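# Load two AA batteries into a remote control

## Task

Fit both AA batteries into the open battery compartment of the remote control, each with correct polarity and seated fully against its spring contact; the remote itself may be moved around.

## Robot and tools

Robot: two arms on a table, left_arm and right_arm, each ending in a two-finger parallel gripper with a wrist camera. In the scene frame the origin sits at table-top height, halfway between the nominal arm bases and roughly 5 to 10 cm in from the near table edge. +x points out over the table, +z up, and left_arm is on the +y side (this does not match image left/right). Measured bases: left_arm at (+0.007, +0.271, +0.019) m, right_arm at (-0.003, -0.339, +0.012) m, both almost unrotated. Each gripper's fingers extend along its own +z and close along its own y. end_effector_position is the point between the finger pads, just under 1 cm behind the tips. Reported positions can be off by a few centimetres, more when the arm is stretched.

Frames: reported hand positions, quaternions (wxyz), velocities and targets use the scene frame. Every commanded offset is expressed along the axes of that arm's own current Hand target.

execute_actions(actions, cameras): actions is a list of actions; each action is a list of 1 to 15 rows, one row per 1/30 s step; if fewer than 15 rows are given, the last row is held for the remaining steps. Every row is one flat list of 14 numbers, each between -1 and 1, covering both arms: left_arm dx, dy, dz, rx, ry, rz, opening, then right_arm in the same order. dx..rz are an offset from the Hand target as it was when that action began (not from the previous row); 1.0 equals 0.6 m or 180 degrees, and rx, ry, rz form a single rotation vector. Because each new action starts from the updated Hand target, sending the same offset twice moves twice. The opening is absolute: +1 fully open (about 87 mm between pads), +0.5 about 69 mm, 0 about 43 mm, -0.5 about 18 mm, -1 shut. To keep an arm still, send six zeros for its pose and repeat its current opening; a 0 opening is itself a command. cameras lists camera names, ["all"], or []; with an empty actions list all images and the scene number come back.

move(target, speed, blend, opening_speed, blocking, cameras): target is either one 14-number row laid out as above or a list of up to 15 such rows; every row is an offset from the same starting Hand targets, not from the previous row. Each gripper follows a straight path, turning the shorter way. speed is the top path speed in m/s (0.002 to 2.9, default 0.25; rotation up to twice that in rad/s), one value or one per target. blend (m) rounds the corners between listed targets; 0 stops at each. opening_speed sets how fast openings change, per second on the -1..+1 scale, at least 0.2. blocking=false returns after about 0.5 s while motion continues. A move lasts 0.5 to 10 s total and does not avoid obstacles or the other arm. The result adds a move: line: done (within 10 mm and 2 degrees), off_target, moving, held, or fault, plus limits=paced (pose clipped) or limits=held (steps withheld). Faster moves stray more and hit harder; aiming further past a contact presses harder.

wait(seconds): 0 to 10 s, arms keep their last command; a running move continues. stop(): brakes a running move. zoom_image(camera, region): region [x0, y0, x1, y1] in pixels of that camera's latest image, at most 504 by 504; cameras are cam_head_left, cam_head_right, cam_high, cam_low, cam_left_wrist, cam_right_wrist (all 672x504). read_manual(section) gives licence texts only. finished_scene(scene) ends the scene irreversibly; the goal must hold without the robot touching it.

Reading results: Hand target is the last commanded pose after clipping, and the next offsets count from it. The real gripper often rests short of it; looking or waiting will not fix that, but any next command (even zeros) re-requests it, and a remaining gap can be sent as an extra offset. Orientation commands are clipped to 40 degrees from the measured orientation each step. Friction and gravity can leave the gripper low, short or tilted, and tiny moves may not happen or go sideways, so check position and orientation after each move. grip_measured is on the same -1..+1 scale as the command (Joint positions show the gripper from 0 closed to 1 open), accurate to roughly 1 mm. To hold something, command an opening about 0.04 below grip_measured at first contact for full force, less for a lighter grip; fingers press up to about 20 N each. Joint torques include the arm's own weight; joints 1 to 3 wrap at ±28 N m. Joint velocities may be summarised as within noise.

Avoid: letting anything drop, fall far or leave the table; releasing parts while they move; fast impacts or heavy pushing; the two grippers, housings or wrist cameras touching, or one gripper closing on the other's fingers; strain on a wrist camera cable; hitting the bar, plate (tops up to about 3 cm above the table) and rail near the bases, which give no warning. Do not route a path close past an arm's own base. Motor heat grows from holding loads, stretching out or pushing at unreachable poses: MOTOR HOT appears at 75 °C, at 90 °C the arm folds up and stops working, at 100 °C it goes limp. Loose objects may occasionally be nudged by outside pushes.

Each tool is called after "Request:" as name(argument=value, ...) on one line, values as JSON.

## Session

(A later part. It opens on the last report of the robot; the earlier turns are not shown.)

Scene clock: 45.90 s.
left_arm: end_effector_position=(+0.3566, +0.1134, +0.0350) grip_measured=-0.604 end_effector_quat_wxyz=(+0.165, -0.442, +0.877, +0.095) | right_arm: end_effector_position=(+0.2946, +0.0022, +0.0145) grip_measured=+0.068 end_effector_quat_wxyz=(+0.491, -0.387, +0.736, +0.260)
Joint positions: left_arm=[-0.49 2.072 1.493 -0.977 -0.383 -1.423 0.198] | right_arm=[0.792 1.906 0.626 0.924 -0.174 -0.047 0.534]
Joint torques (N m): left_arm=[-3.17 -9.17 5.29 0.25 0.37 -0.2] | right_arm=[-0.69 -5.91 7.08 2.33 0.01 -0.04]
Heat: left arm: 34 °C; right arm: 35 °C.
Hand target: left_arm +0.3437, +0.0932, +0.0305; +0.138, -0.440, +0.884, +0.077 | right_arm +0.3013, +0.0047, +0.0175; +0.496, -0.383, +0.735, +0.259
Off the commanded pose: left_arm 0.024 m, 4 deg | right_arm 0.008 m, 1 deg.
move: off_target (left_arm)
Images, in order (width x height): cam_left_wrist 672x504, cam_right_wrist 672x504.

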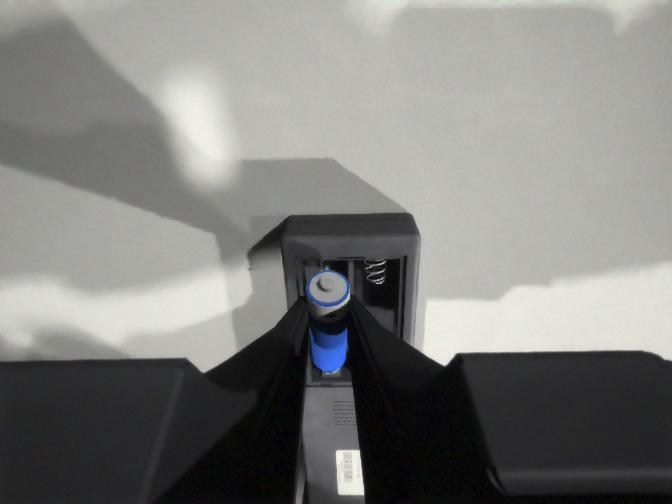

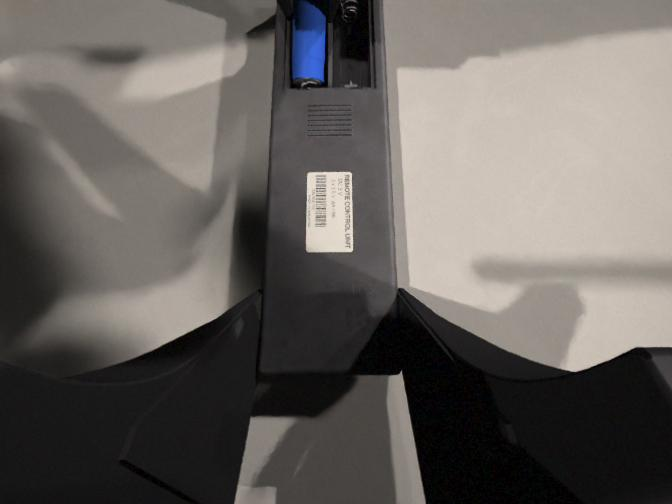

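Request:
move(target=[0.01,0.0,0.004,0,0.125,0,-0.68,0,0,0,0,0,0,0.02], speed=0.15, cameras=["cam_left_wrist","cam_right_wrist"])

Request:
zoom_image(camera="cam_left_wrist", region=[230, 190, 440, 400])

Request:
zoom_image(camera="cam_right_wrist", region=[250, 0, 420, 120])

Scene clock: 48.27 s.
left_arm: end_effector_position=(+0.3574, +0.1158, +0.0329) grip_measured=-0.604 end_effector_quat_wxyz=(+0.023, -0.462, +0.886, +0.014) | right_arm: end_effector_position=(+0.2945, +0.0021, +0.0144) grip_measured=+0.068 end_effector_quat_wxyz=(+0.491, -0.387, +0.736, +0.260)
Joint positions: left_arm=[-0.333 2.113 1.545 -1.011 -0.056 -1.3 0.198] | right_arm=[0.792 1.906 0.626 0.924 -0.174 -0.047 0.534]
Joint torques (N m): left_arm=[-2.74 -7.2 6.69 0.07 0.96 0.02] | right_arm=[-0.51 -6.15 7.01 2.3 -0.02 -0.08]
Heat: left arm: 34 °C; right arm: 36 °C.
Hand target: left_arm +0.3406, +0.0891, +0.0264; -0.037, -0.447, +0.894, -0.011 | right_arm +0.3013, +0.0047, +0.0175; +0.496, -0.383, +0.735, +0.259
Off the commanded pose: left_arm 0.032 m, 8 deg | right_arm 0.008 m, 1 deg.
move: off_target (left_arm)
Images, in order (width x height): cam_left_wrist 672x504, cam_right_wrist 672x504.

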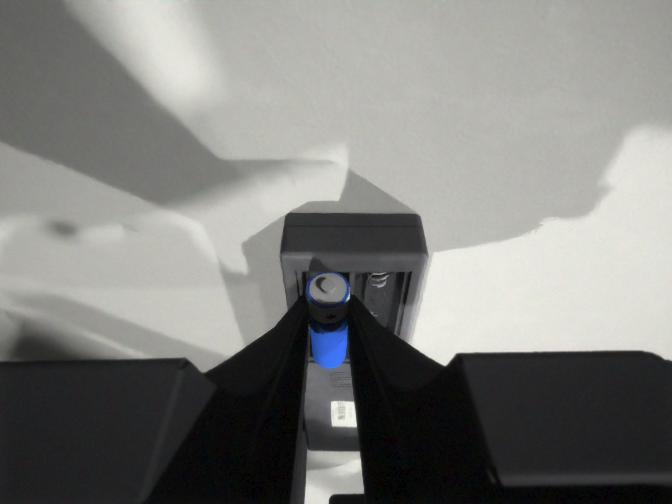

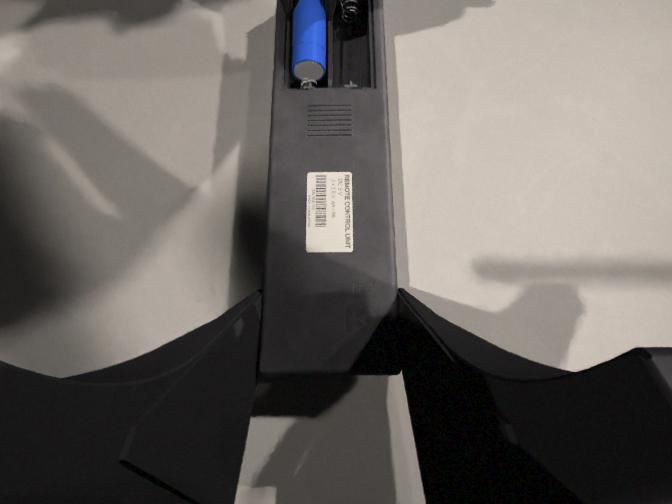

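Scaled by 2.400.

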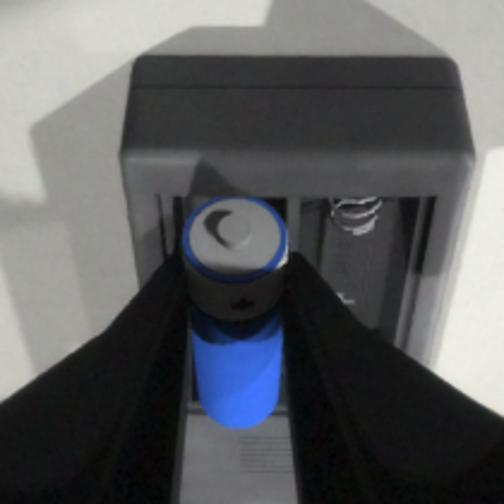

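Scaled by 2.965.

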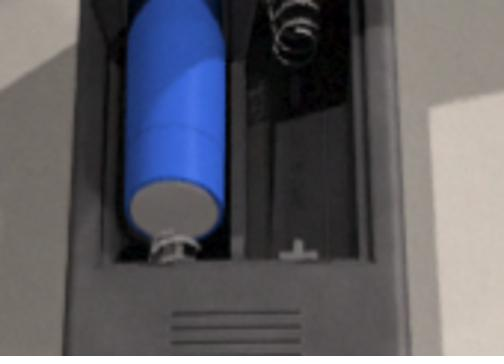

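Request:
move(target=[0.006,0.0,0.025,0,0.01,0,-0.68,0,0,0,0,0,0,0.02], speed=0.06, cameras=["cam_left_wrist","cam_right_wrist"])

Request:
zoom_image(camera="cam_left_wrist", region=[230, 190, 440, 400])

Request:
zoom_image(camera="cam_right_wrist", region=[250, 0, 420, 120])

Scene clock: 49.60 s.
left_arm: end_effector_position=(+0.3573, +0.1158, +0.0321) grip_measured=-0.604 end_effector_quat_wxyz=(+0.014, -0.463, +0.886, +0.007) | right_arm: end_effector_position=(+0.2945, +0.0021, +0.0144) grip_measured=+0.068 end_effector_quat_wxyz=(+0.491, -0.387, +0.736, +0.260)
Joint positions: left_arm=[-0.323 2.118 1.545 -1.009 -0.034 -1.291 0.198] | right_arm=[0.792 1.906 0.626 0.924 -0.174 -0.047 0.534]
Joint torques (N m): left_arm=[-3.19 -5.46 3.78 0.44 1.04 0] | right_arm=[-0.75 -5.89 7.28 2.35 -0.07 -0.14]
Heat: left arm: 34 °C; right arm: 36 °C.
Hand target: left_arm +0.3377, +0.0855, +0.0116; -0.051, -0.447, +0.893, -0.018 | right_arm +0.3013, +0.0047, +0.0175; +0.496, -0.383, +0.735, +0.259
Off the commanded pose: left_arm 0.042 m, 8 deg | right_arm 0.008 m, 1 deg.
move: off_target (left_arm)
Images, in order (width x height): cam_left_wrist 672x504, cam_right_wrist 672x504.

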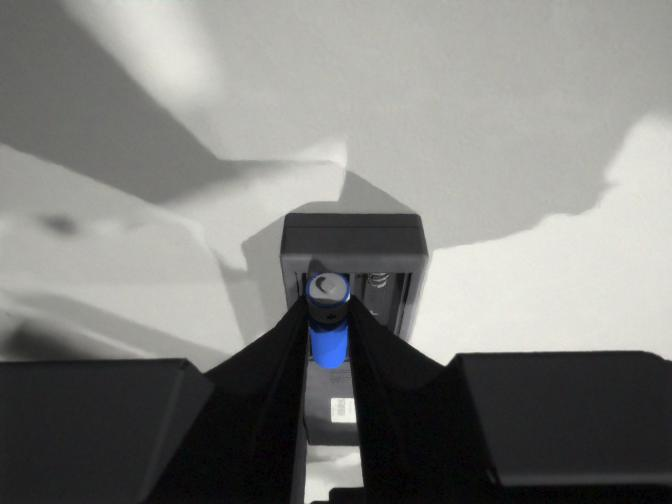

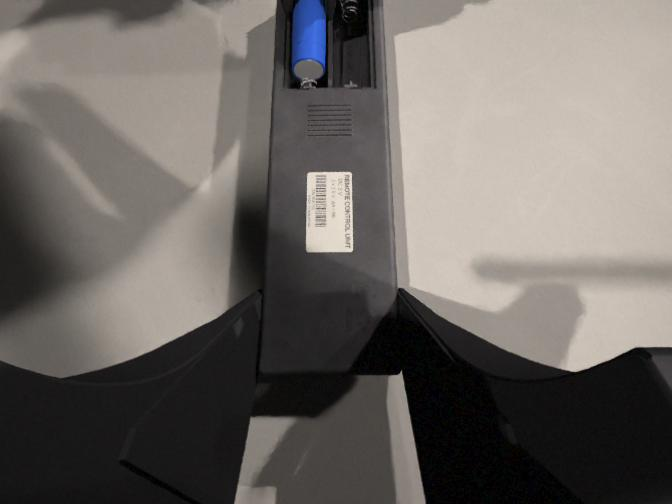

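Scaled by 2.400.

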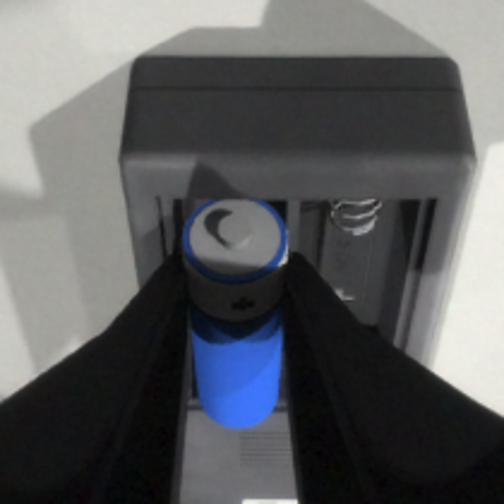

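Scaled by 2.965.

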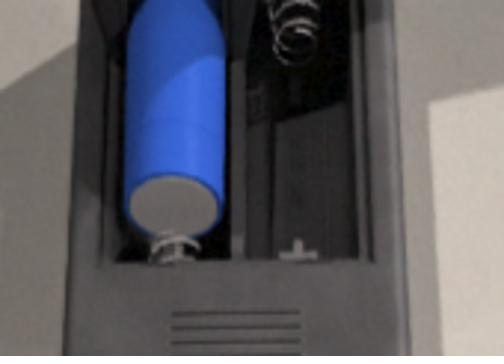

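Request:
move(target=[[-0.045,0.0,-0.02,0,0,0,-0.68,0,0,0,0,0,0,0.02],[-0.045,0.0,-0.02,0,0,0,-0.48,0,0,0,0,0,0,0.02]], speed=0.08, cameras=["cam_left_wrist","cam_right_wrist"])

Request:
zoom_image(camera="cam_left_wrist", region=[230, 190, 440, 400])

Request:
zoom_image(camera="cam_right_wrist", region=[250, 0, 420, 120])

Scene clock: 52.20 s.
left_arm: end_effector_position=(+0.3588, +0.1150, +0.0322) grip_measured=-0.480 end_effector_quat_wxyz=(-0.032, -0.456, +0.889, -0.017) | right_arm: end_effector_position=(+0.2945, +0.0021, +0.0144) grip_measured=+0.068 end_effector_quat_wxyz=(+0.491, -0.387, +0.736, +0.260)
Joint positions: left_arm=[-0.28 2.16 1.593 -1.046 0.064 -1.232 0.26] | right_arm=[0.792 1.906 0.626 0.924 -0.174 -0.047 0.534]
Joint torques (N m): left_arm=[-1.22 -6.91 6.28 0.23 0.21 0.12] | right_arm=[-0.79 -5.76 7.09 2.35 0.04 -0.08]
Heat: left arm: 34 °C; right arm: 36 °C.
Hand target: left_arm +0.3547, +0.1079, +0.0207; -0.051, -0.447, +0.893, -0.018 | right_arm +0.3013, +0.0047, +0.0175; +0.496, -0.383, +0.735, +0.259
Off the commanded pose: left_arm 0.014 m, 2 deg | right_arm 0.008 m, 1 deg.
move: off_target (left_arm); target 2's new opening was sent with left_arm's hand 0.015 m and 3 deg from that target
Images, in order (width x height): cam_left_wrist 672x504, cam_right_wrist 672x504.

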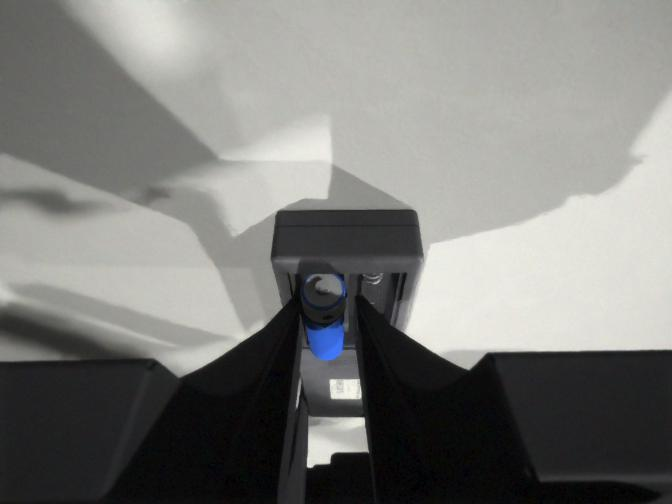

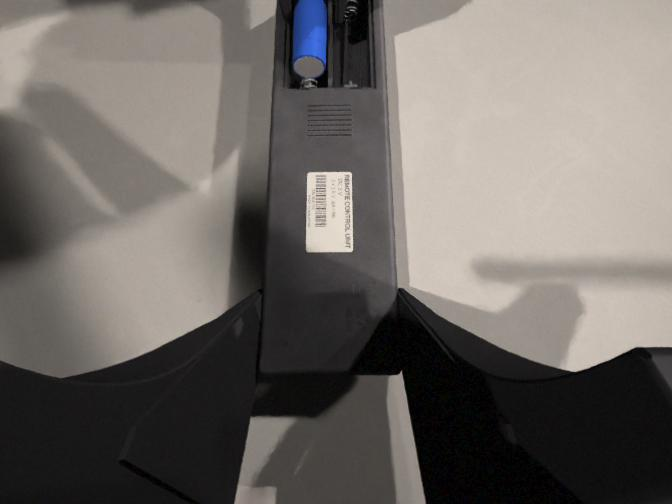

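Scaled by 2.400.

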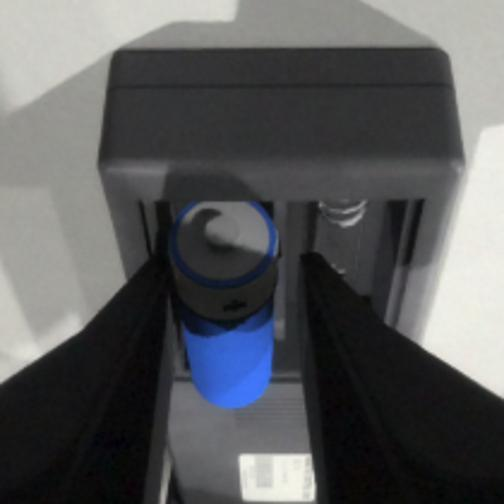

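Scaled by 2.965.

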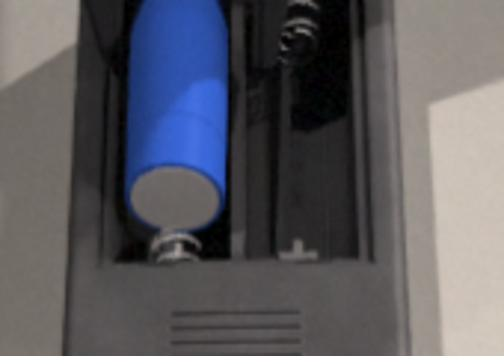

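Request:
move(target=[[0,0.0,-0.066,0,-0.033,0,-0.45,0,0,0,0,0,0,0.02],[0.014,0.002,-0.066,0,-0.033,0,-0.7,0,0,0,0,0,0,0.02],[0.014,0.002,-0.005,0,-0.033,0,-0.7,0,0,0,0,0,0,0.02]], speed=[0.12,0.1,0.06], cameras=["cam_left_wrist","cam_right_wrist"])

Request:
zoom_image(camera="cam_left_wrist", region=[230, 150, 440, 360])

Request:
zoom_image(camera="cam_right_wrist", region=[250, 0, 420, 120])

Scene clock: 55.90 s.
left_arm: end_effector_position=(+0.3473, +0.1013, +0.0328) grip_measured=-0.699 end_effector_quat_wxyz=(-0.017, -0.443, +0.896, +0.000) | right_arm: end_effector_position=(+0.2945, +0.0021, +0.0144) grip_measured=+0.068 end_effector_quat_wxyz=(+0.491, -0.387, +0.736, +0.260)
Joint positions: left_arm=[-0.342 2.139 1.57 -1.045 0.022 -1.266 0.15] | right_arm=[0.792 1.906 0.626 0.924 -0.174 -0.047 0.534]
Joint torques (N m): left_arm=[-0.98 -9.52 3.92 0.51 -0.3 -0.14] | right_arm=[-0.88 -6.12 7.04 2.29 -0.03 -0.09]
Heat: left arm: 34 °C; right arm: 36 °C.
Hand target: left_arm +0.3490, +0.1022, +0.0247; -0.004, -0.447, +0.894, +0.005 | right_arm +0.3013, +0.0047, +0.0175; +0.496, -0.383, +0.735, +0.259
Off the commanded pose: left_arm 0.008 m, 2 deg | right_arm 0.008 m, 1 deg.
move: done; target 2's new opening was sent with left_arm's hand 0.018 m and 3 deg from that target
Images, in order (width x height): cam_left_wrist 672x504, cam_right_wrist 672x504.

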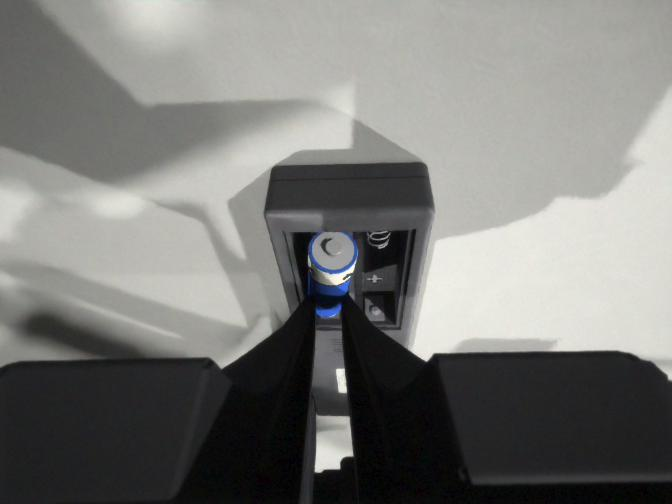

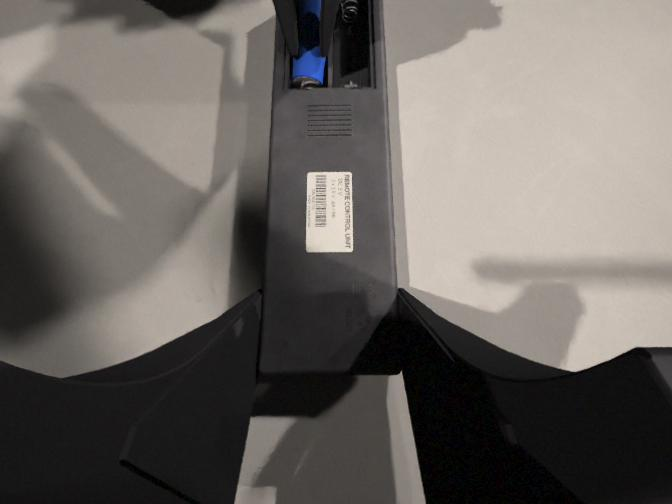

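Scaled by 2.400.

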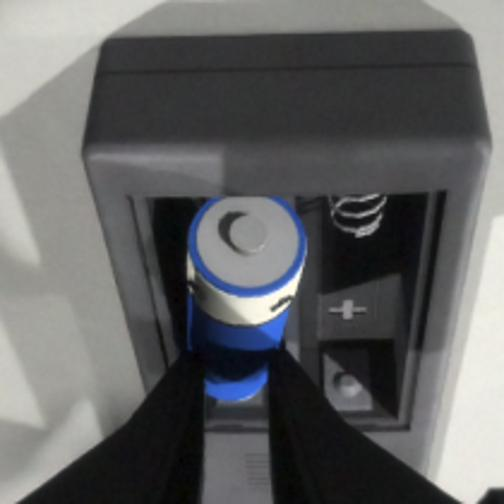

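Scaled by 2.965.

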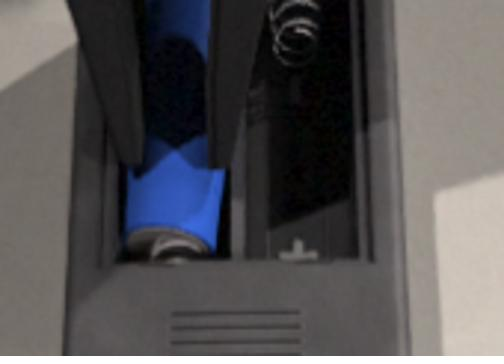

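Request:
move(target=[[0,0.0,-0.045,0,0,0,-0.4,0,0,0,0,0,0,0.02],[-0.0553,0.001,-0.0583,0,-0.105,0.005,-0.25,0,0,0,0,0,0,0.02]], speed=[0.12,0.2], cameras=["cam_left_wrist","cam_right_wrist"])

Request:
zoom_image(camera="cam_left_wrist", region=[230, 170, 440, 380])

Request:
zoom_image(camera="cam_right_wrist", region=[250, 0, 420, 120])

Scene clock: 61.30 s.
left_arm: end_effector_position=(+0.3613, +0.1303, +0.0452) grip_measured=-0.250 end_effector_quat_wxyz=(+0.116, -0.425, +0.893, +0.094) | right_arm: end_effector_position=(+0.2940, +0.0025, +0.0144) grip_measured=+0.068 end_effector_quat_wxyz=(+0.491, -0.388, +0.735, +0.261)
Joint positions: left_arm=[-0.409 2.094 1.575 -1.06 -0.302 -1.302 0.375] | right_arm=[0.792 1.906 0.626 0.924 -0.177 -0.048 0.534]
Joint torques (N m): left_arm=[-0.83 -13.31 6.19 0.34 -0.4 -0.13] | right_arm=[-0.66 -6.01 7.21 2.38 0.03 -0.09]
Heat: left arm: 34 °C; right arm: 36 °C.
Hand target: left_arm +0.3688, +0.1289, +0.0595; +0.142, -0.433, +0.887, +0.079 | right_arm +0.3013, +0.0047, +0.0175; +0.496, -0.383, +0.735, +0.259
Off the commanded pose: left_arm 0.016 m, 4 deg | right_arm 0.008 m, 1 deg.
move: off_target (left_arm); target 2's new opening was sent with left_arm's hand 0.016 m and 4 deg from that target
Images, in order (width x height): cam_left_wrist 672x504, cam_right_wrist 672x504.

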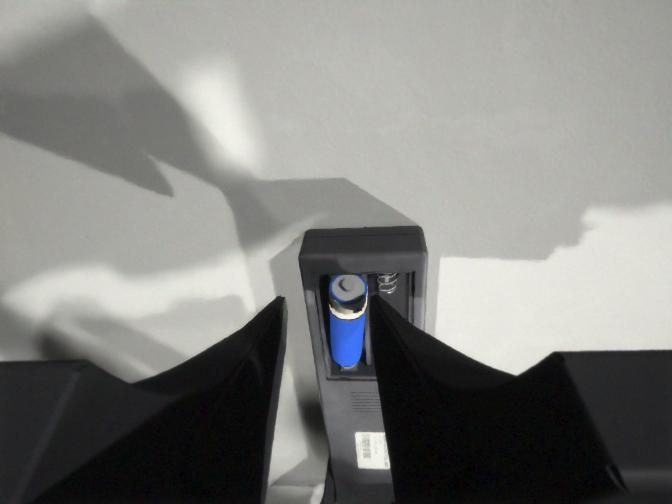

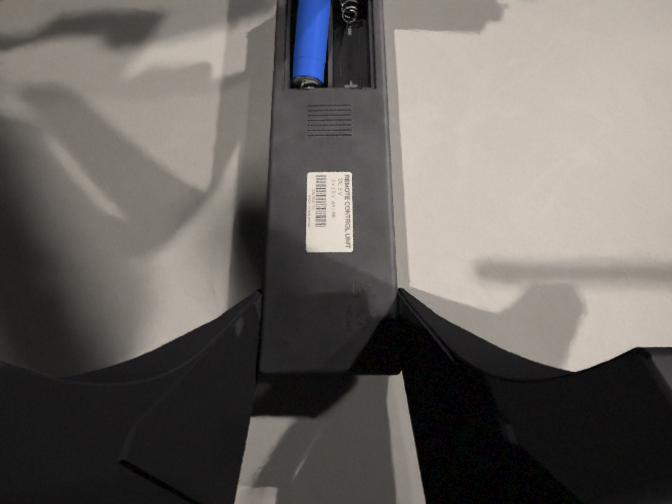

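Scaled by 2.400.

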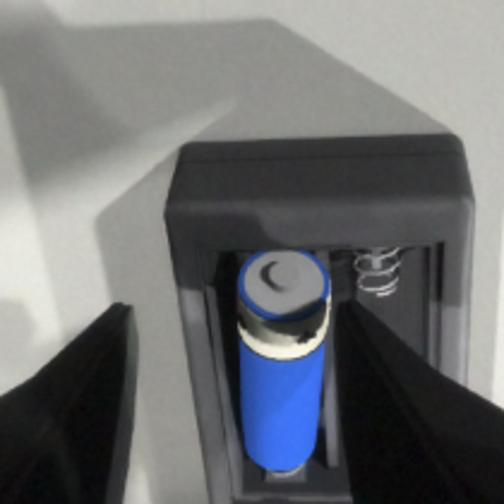

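Scaled by 2.965.

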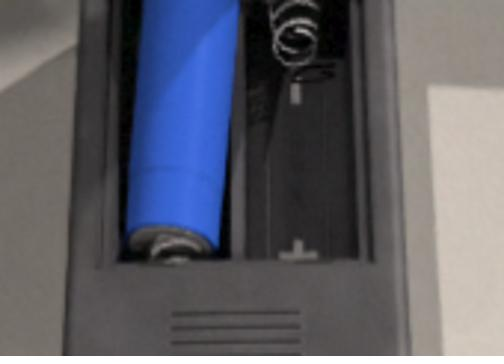

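Request:
move(target=[0.0263,-0.007,0.03,0,0.01,-0.01,-0.25,0,0,0,0,0,0,0.02], speed=0.08, cameras=["cam_left_wrist"])

Request:
zoom_image(camera="cam_left_wrist", region=[230, 190, 440, 400])

Scene clock: 63.37 s.
left_arm: end_effector_position=(+0.3625, +0.1246, +0.0347) grip_measured=-0.250 end_effector_quat_wxyz=(+0.122, -0.441, +0.885, +0.082) | right_arm: end_effector_position=(+0.2940, +0.0025, +0.0144) grip_measured=+0.068 end_effector_quat_wxyz=(+0.491, -0.388, +0.735, +0.261)
Joint positions: left_arm=[-0.418 2.094 1.532 -1 -0.297 -1.344 0.375] | right_arm=[0.792 1.906 0.626 0.924 -0.177 -0.048 0.534]
Joint torques (N m): left_arm=[-1.05 -10.39 6.19 0.34 -0.15 -0.2] | right_arm=[-0.64 -5.83 6.97 2.34 -0.02 -0.1]
Heat: left arm: 35 °C; right arm: 36 °C.
Hand target: left_arm +0.3662, +0.1193, +0.0373; +0.130, -0.448, +0.882, +0.070 | right_arm +0.3013, +0.0047, +0.0175; +0.496, -0.383, +0.735, +0.259
Off the commanded pose: left_arm 0.007 m, 2 deg | right_arm 0.008 m, 1 deg.
move: done
Images, in order (width x height): cam_left_wrist 672x504.

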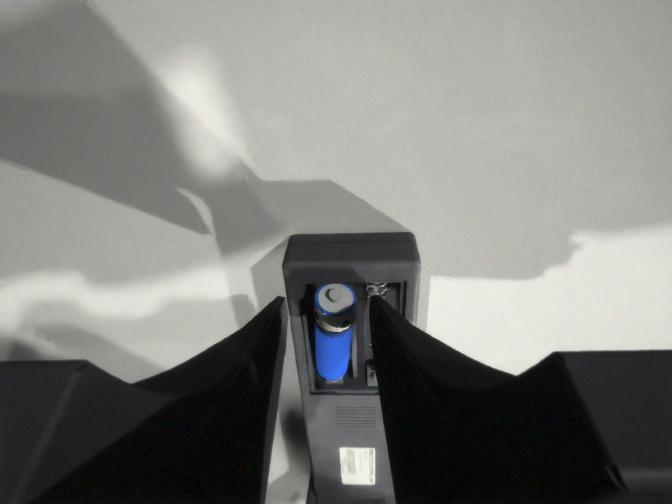

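Scaled by 2.400.

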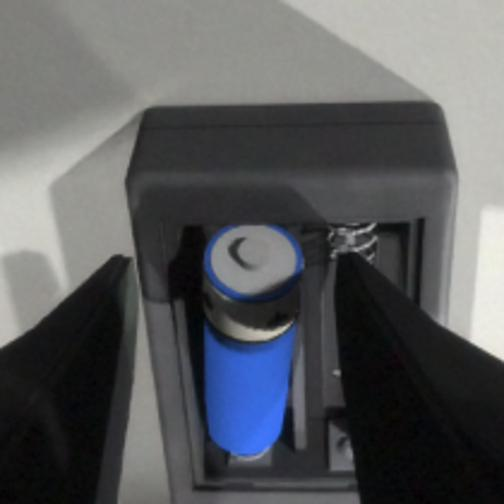

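Request:
move(target=[[0.0,-0.005,0.0,0,0.0,0,-0.25,0,0,0,0,0,0,0.02],[0.0,-0.005,0.0,0,0.0,0,-0.67,0,0,0,0,0,0,0.02]], speed=0.08, cameras=["cam_left_wrist","cam_right_wrist"])

Request:
zoom_image(camera="cam_left_wrist", region=[230, 190, 440, 400])

Request:
zoom_image(camera="cam_right_wrist", region=[250, 0, 420, 120])

Scene clock: 65.30 s.
left_arm: end_effector_position=(+0.3617, +0.1242, +0.0346) grip_measured=-0.481 end_effector_quat_wxyz=(+0.120, -0.443, +0.885, +0.082) | right_arm: end_effector_position=(+0.2948, +0.0019, +0.0144) grip_measured=+0.068 end_effector_quat_wxyz=(+0.491, -0.387, +0.736, +0.260)
Joint positions: left_arm=[-0.418 2.094 1.532 -1.003 -0.294 -1.349 0.26] | right_arm=[0.791 1.906 0.626 0.924 -0.174 -0.048 0.534]
Joint torques (N m): left_arm=[-1.2 -9.51 7.41 0.43 -0.25 -0.15] | right_arm=[-0.68 -6.05 7.08 2.31 -0.05 -0.1]
Heat: left arm: 35 °C; right arm: 37 °C.
Hand target: left_arm +0.3687, +0.1175, +0.0373; +0.130, -0.448, +0.882, +0.070 | right_arm +0.3012, +0.0048, +0.0175; +0.496, -0.383, +0.735, +0.259
Off the commanded pose: left_arm 0.010 m, 2 deg | right_arm 0.008 m, 1 deg.
move: done
Images, in order (width x height): cam_left_wrist 672x504, cam_right_wrist 672x504.

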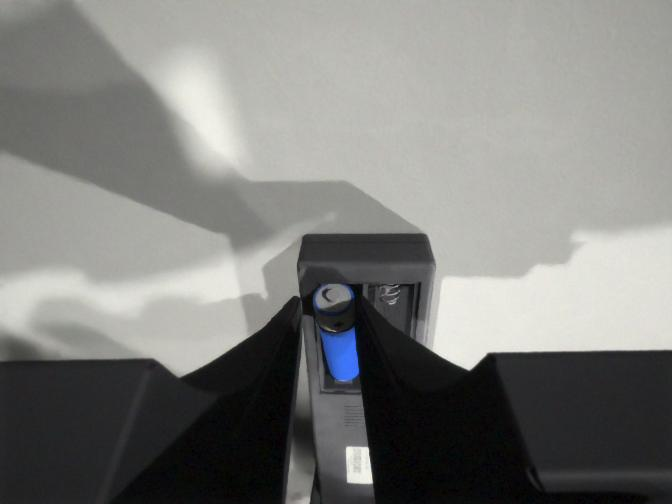

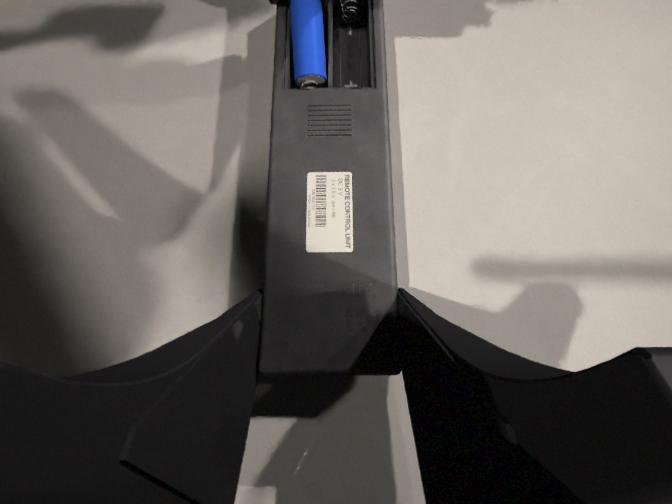

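Scaled by 2.400.

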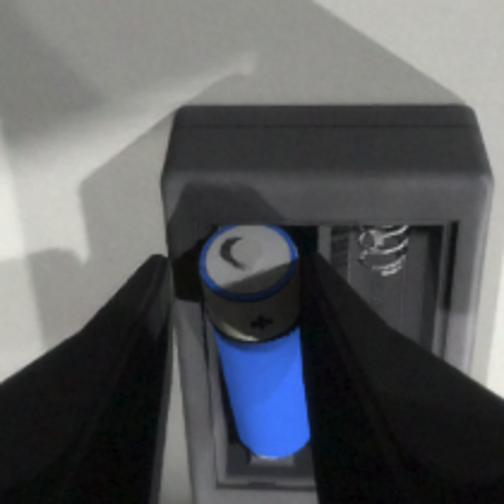

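Scaled by 2.965.

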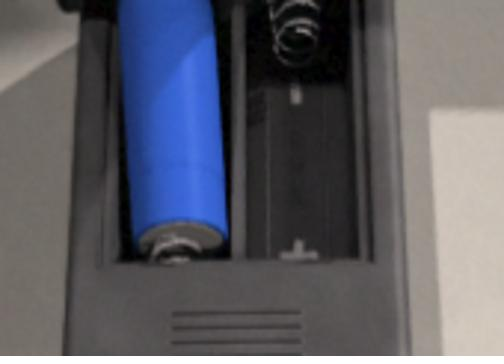

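Request:
move(target=[[0.0,0.0,0.0,0,0.0,0,-0.3,0,0,0,0,0,0,0.02],[0.004,-0.012,-0.012,0,0.0,0,-0.3,0,0,0,0,0,0,0.02],[0.004,-0.006,-0.006,0,0.0,0,-0.67,0,0,0,0,0,0,0.02]], speed=0.08, cameras=["cam_left_wrist","cam_right_wrist"])

Request:
zoom_image(camera="cam_left_wrist", region=[230, 190, 440, 400])

Request:
zoom_image(camera="cam_right_wrist", region=[250, 0, 420, 120])

Scene clock: 68.50 s.
left_arm: end_effector_position=(+0.3641, +0.1157, +0.0400) grip_measured=-0.669 end_effector_quat_wxyz=(+0.122, -0.441, +0.886, +0.079) | right_arm: end_effector_position=(+0.2955, +0.0013, +0.0144) grip_measured=+0.068 end_effector_quat_wxyz=(+0.492, -0.385, +0.737, +0.259)
Joint positions: left_arm=[-0.435 2.104 1.57 -1.028 -0.292 -1.361 0.165] | right_arm=[0.79 1.906 0.626 0.924 -0.171 -0.047 0.534]
Joint torques (N m): left_arm=[-0.35 -9.7 6.54 0.44 -0.18 -0.14] | right_arm=[-0.62 -5.86 7.19 2.36 -0.05 -0.08]
Heat: left arm: 35 °C; right arm: 37 °C.
Hand target: left_arm +0.3696, +0.1126, +0.0401; +0.130, -0.448, +0.882, +0.069 | right_arm +0.3012, +0.0047, +0.0175; +0.496, -0.383, +0.735, +0.259
Off the commanded pose: left_arm 0.006 m, 2 deg | right_arm 0.007 m, 1 deg.
move: done
Images, in order (width x height): cam_left_wrist 672x504, cam_right_wrist 672x504.

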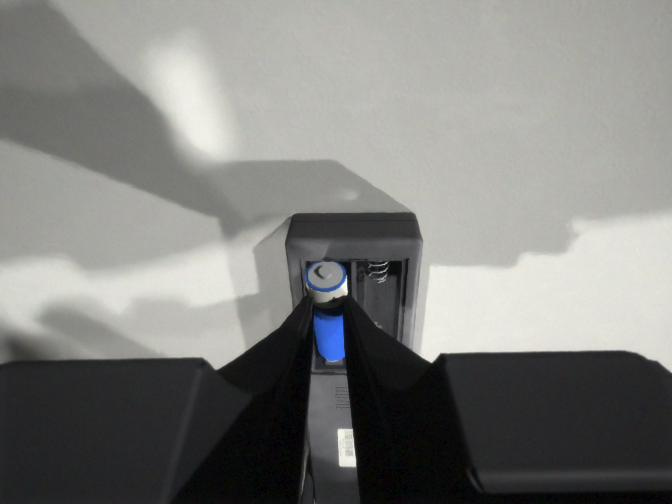

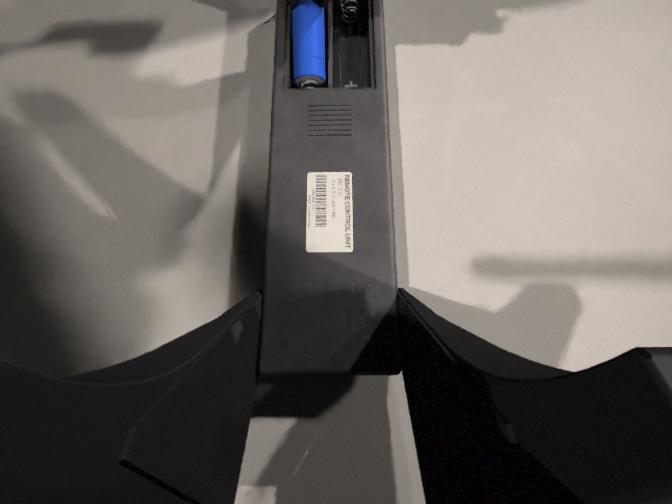

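Scaled by 2.400.

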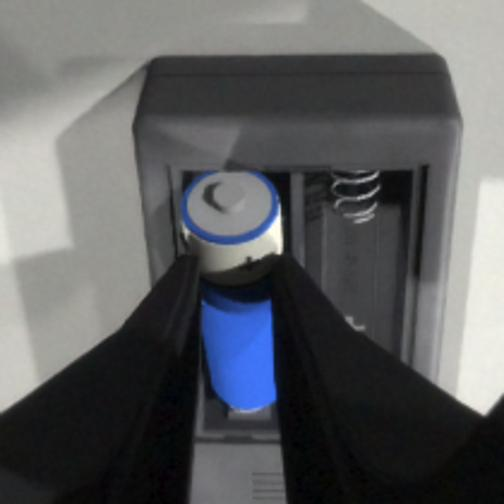

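Scaled by 2.965.

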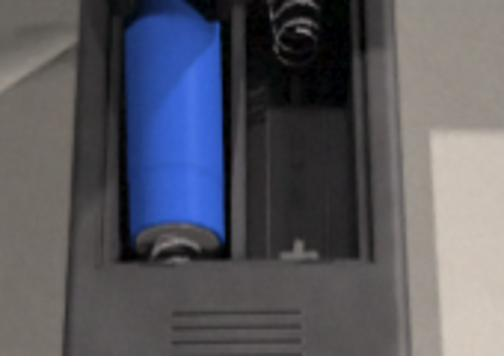

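Request:
move(target=[[0.0,0.0,0.0,0,0.0,0,-0.4,0,0,0,0,0,0,0.02],[0.0025,-0.001,0.0095,0,0.0,0,-0.4,0,0,0,0,0,0,0.02],[0.0025,-0.001,0.0095,0,0.0,0,-0.68,0,0,0,0,0,0,0.02]], speed=0.08, cameras=["cam_left_wrist","cam_right_wrist"])

Request:
zoom_image(camera="cam_left_wrist", region=[230, 190, 440, 400])

Request:
zoom_image(camera="cam_right_wrist", region=[250, 0, 420, 120])

Scene clock: 71.23 s.
left_arm: end_effector_position=(+0.3660, +0.1146, +0.0380) grip_measured=-0.633 end_effector_quat_wxyz=(+0.125, -0.442, +0.885, +0.075) | right_arm: end_effector_position=(+0.2961, +0.0008, +0.0144) grip_measured=+0.068 end_effector_quat_wxyz=(+0.492, -0.384, +0.737, +0.258)
Joint positions: left_arm=[-0.435 2.104 1.562 -1.009 -0.292 -1.361 0.183] | right_arm=[0.789 1.906 0.626 0.924 -0.17 -0.047 0.534]
Joint torques (N m): left_arm=[-0.35 -9.02 6.15 0.43 -0.24 -0.14] | right_arm=[-0.5 -6.04 7.1 2.3 -0.11 -0.03]
Heat: left arm: 35 °C; right arm: 37 °C.
Hand target: left_arm +0.3702, +0.1125, +0.0342; +0.130, -0.448, +0.882, +0.069 | right_arm +0.3012, +0.0047, +0.0175; +0.496, -0.383, +0.735, +0.259
Off the commanded pose: left_arm 0.006 m, 1 deg | right_arm 0.007 m, 1 deg.
move: done
Images, in order (width x height): cam_left_wrist 672x504, cam_right_wrist 672x504.

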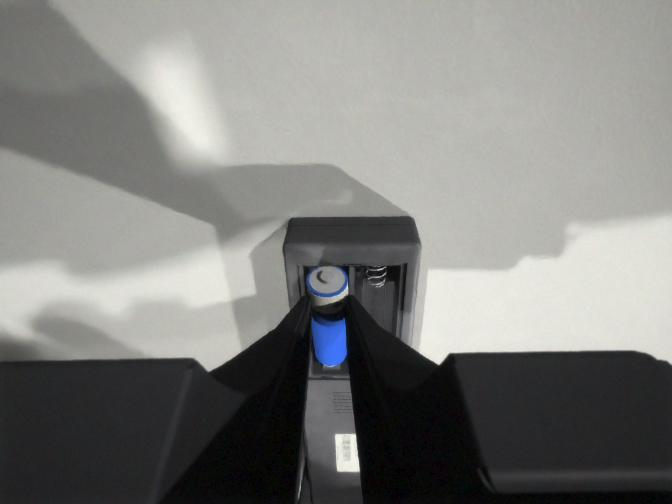

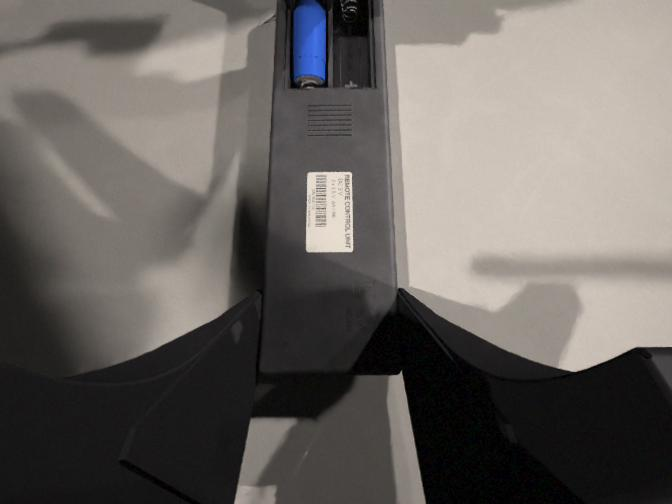

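Scaled by 2.400.

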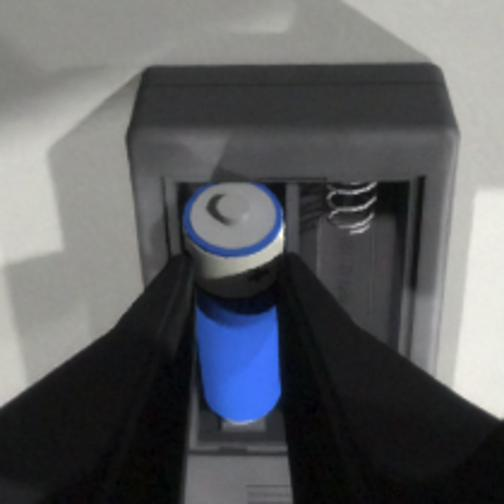

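Scaled by 2.965.

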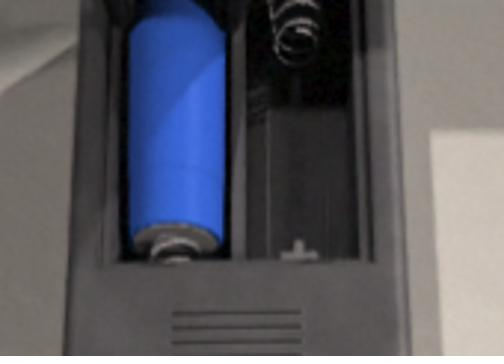

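Request:
move(target=[[0.0,0.0,0.0,0,0.0,0,-0.5,0,0,0,0,0,0,0.02],[0.0025,0,0.0075,0,0.0,0,-0.5,0,0,0,0,0,0,0.02],[0.0025,0,0.0065,0,0.0,0,-0.7,0,0,0,0,0,0,0.02],[0.04,0,-0.006,0,0.0,0,-0.7,0,0,0,0,0,0,0.02]], speed=0.08, cameras=["cam_left_wrist","cam_right_wrist"])

Request:
zoom_image(camera="cam_left_wrist", region=[230, 190, 440, 400])

Request:
zoom_image(camera="cam_right_wrist", region=[250, 0, 420, 120])

Scene clock: 75.00 s.
left_arm: end_effector_position=(+0.3653, +0.1120, +0.0348) grip_measured=-0.608 end_effector_quat_wxyz=(+0.150, -0.445, +0.878, +0.089) | right_arm: end_effector_position=(+0.2962, +0.0007, +0.0144) grip_measured=+0.068 end_effector_quat_wxyz=(+0.492, -0.384, +0.737, +0.258)
Joint positions: left_arm=[-0.467 2.107 1.549 -0.998 -0.35 -1.406 0.196] | right_arm=[0.789 1.906 0.626 0.924 -0.17 -0.047 0.534]
Joint torques (N m): left_arm=[-2.84 -9.78 5.38 0.31 0.24 -0.33] | right_arm=[-0.35 -6.01 7.3 2.29 -0.12 -0.01]
Heat: left arm: 35 °C; right arm: 37 °C.
Hand target: left_arm +0.3561, +0.0931, +0.0306; +0.130, -0.448, +0.882, +0.070 | right_arm +0.3013, +0.0047, +0.0175; +0.496, -0.383, +0.735, +0.259
Off the commanded pose: left_arm 0.021 m, 3 deg | right_arm 0.007 m, 1 deg.
move: off_target (left_arm)
Images, in order (width x height): cam_left_wrist 672x504, cam_right_wrist 672x504.

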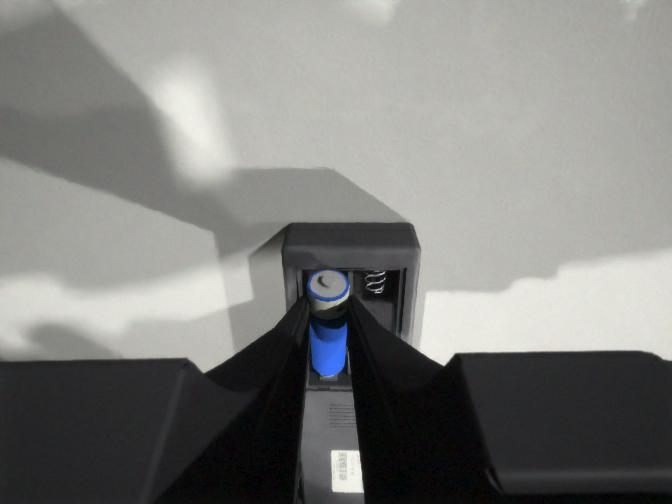

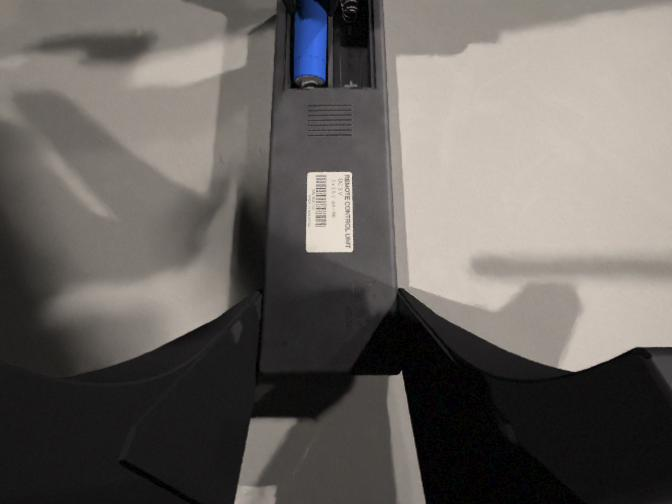

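Scaled by 2.400.

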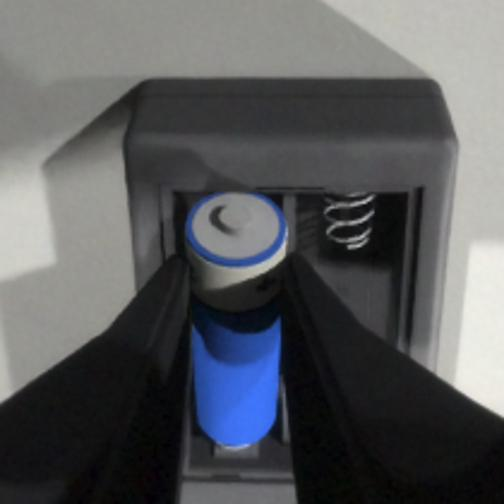

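Scaled by 2.965.

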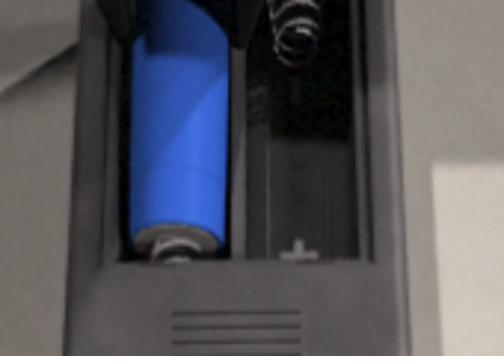

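Request:
move(target=[0.03,0,-0.013,0,0.01,0,-0.7,0,0,0,0,0,0,0.02], speed=0.08, cameras=["cam_left_wrist","cam_right_wrist"])

Request:
zoom_image(camera="cam_left_wrist", region=[230, 190, 440, 400])

Request:
zoom_image(camera="cam_right_wrist", region=[250, 0, 420, 120])

Scene clock: 76.47 s.
left_arm: end_effector_position=(+0.3624, +0.1094, +0.0352) grip_measured=-0.608 end_effector_quat_wxyz=(+0.157, -0.453, +0.872, +0.096) | right_arm: end_effector_position=(+0.2962, +0.0007, +0.0144) grip_measured=+0.068 end_effector_quat_wxyz=(+0.492, -0.384, +0.737, +0.258)
Joint positions: left_arm=[-0.486 2.107 1.549 -1.012 -0.371 -1.446 0.196] | right_arm=[0.789 1.906 0.626 0.924 -0.17 -0.047 0.534]
Joint torques (N m): left_arm=[-4.11 -10.4 5.65 0.21 0.71 -0.23] | right_arm=[-0.47 -6.01 7.05 2.3 -0.08 -0.1]
Heat: left arm: 35 °C; right arm: 37 °C.
Hand target: left_arm +0.3446, +0.0774, +0.0329; +0.116, -0.449, +0.884, +0.062 | right_arm +0.3012, +0.0048, +0.0175; +0.496, -0.383, +0.735, +0.259
Off the commanded pose: left_arm 0.037 m, 6 deg | right_arm 0.007 m, 1 deg.
move: off_target (left_arm)
Images, in order (width x height): cam_left_wrist 672x504, cam_right_wrist 672x504.

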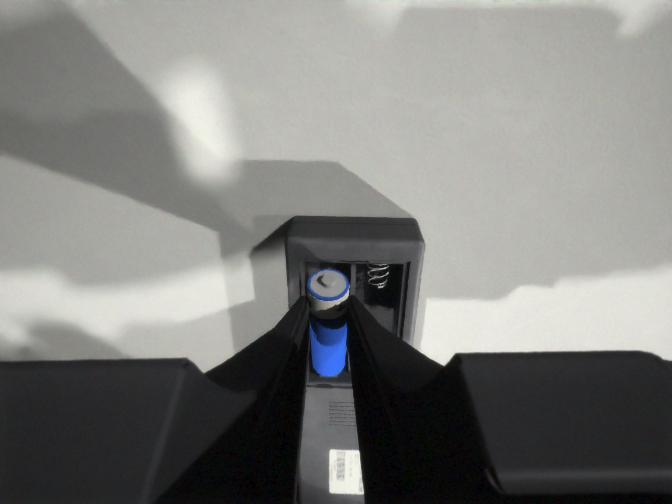

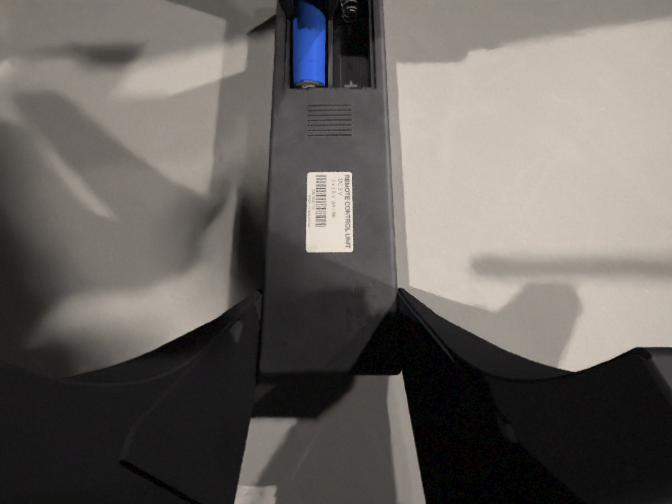

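Scaled by 2.400.

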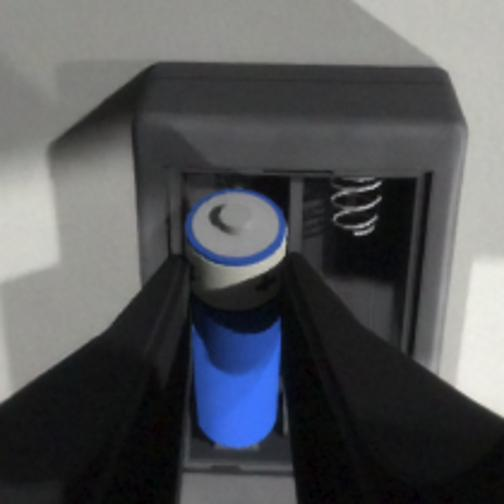

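Scaled by 2.965.

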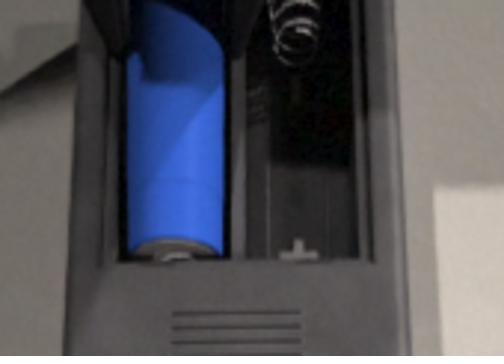

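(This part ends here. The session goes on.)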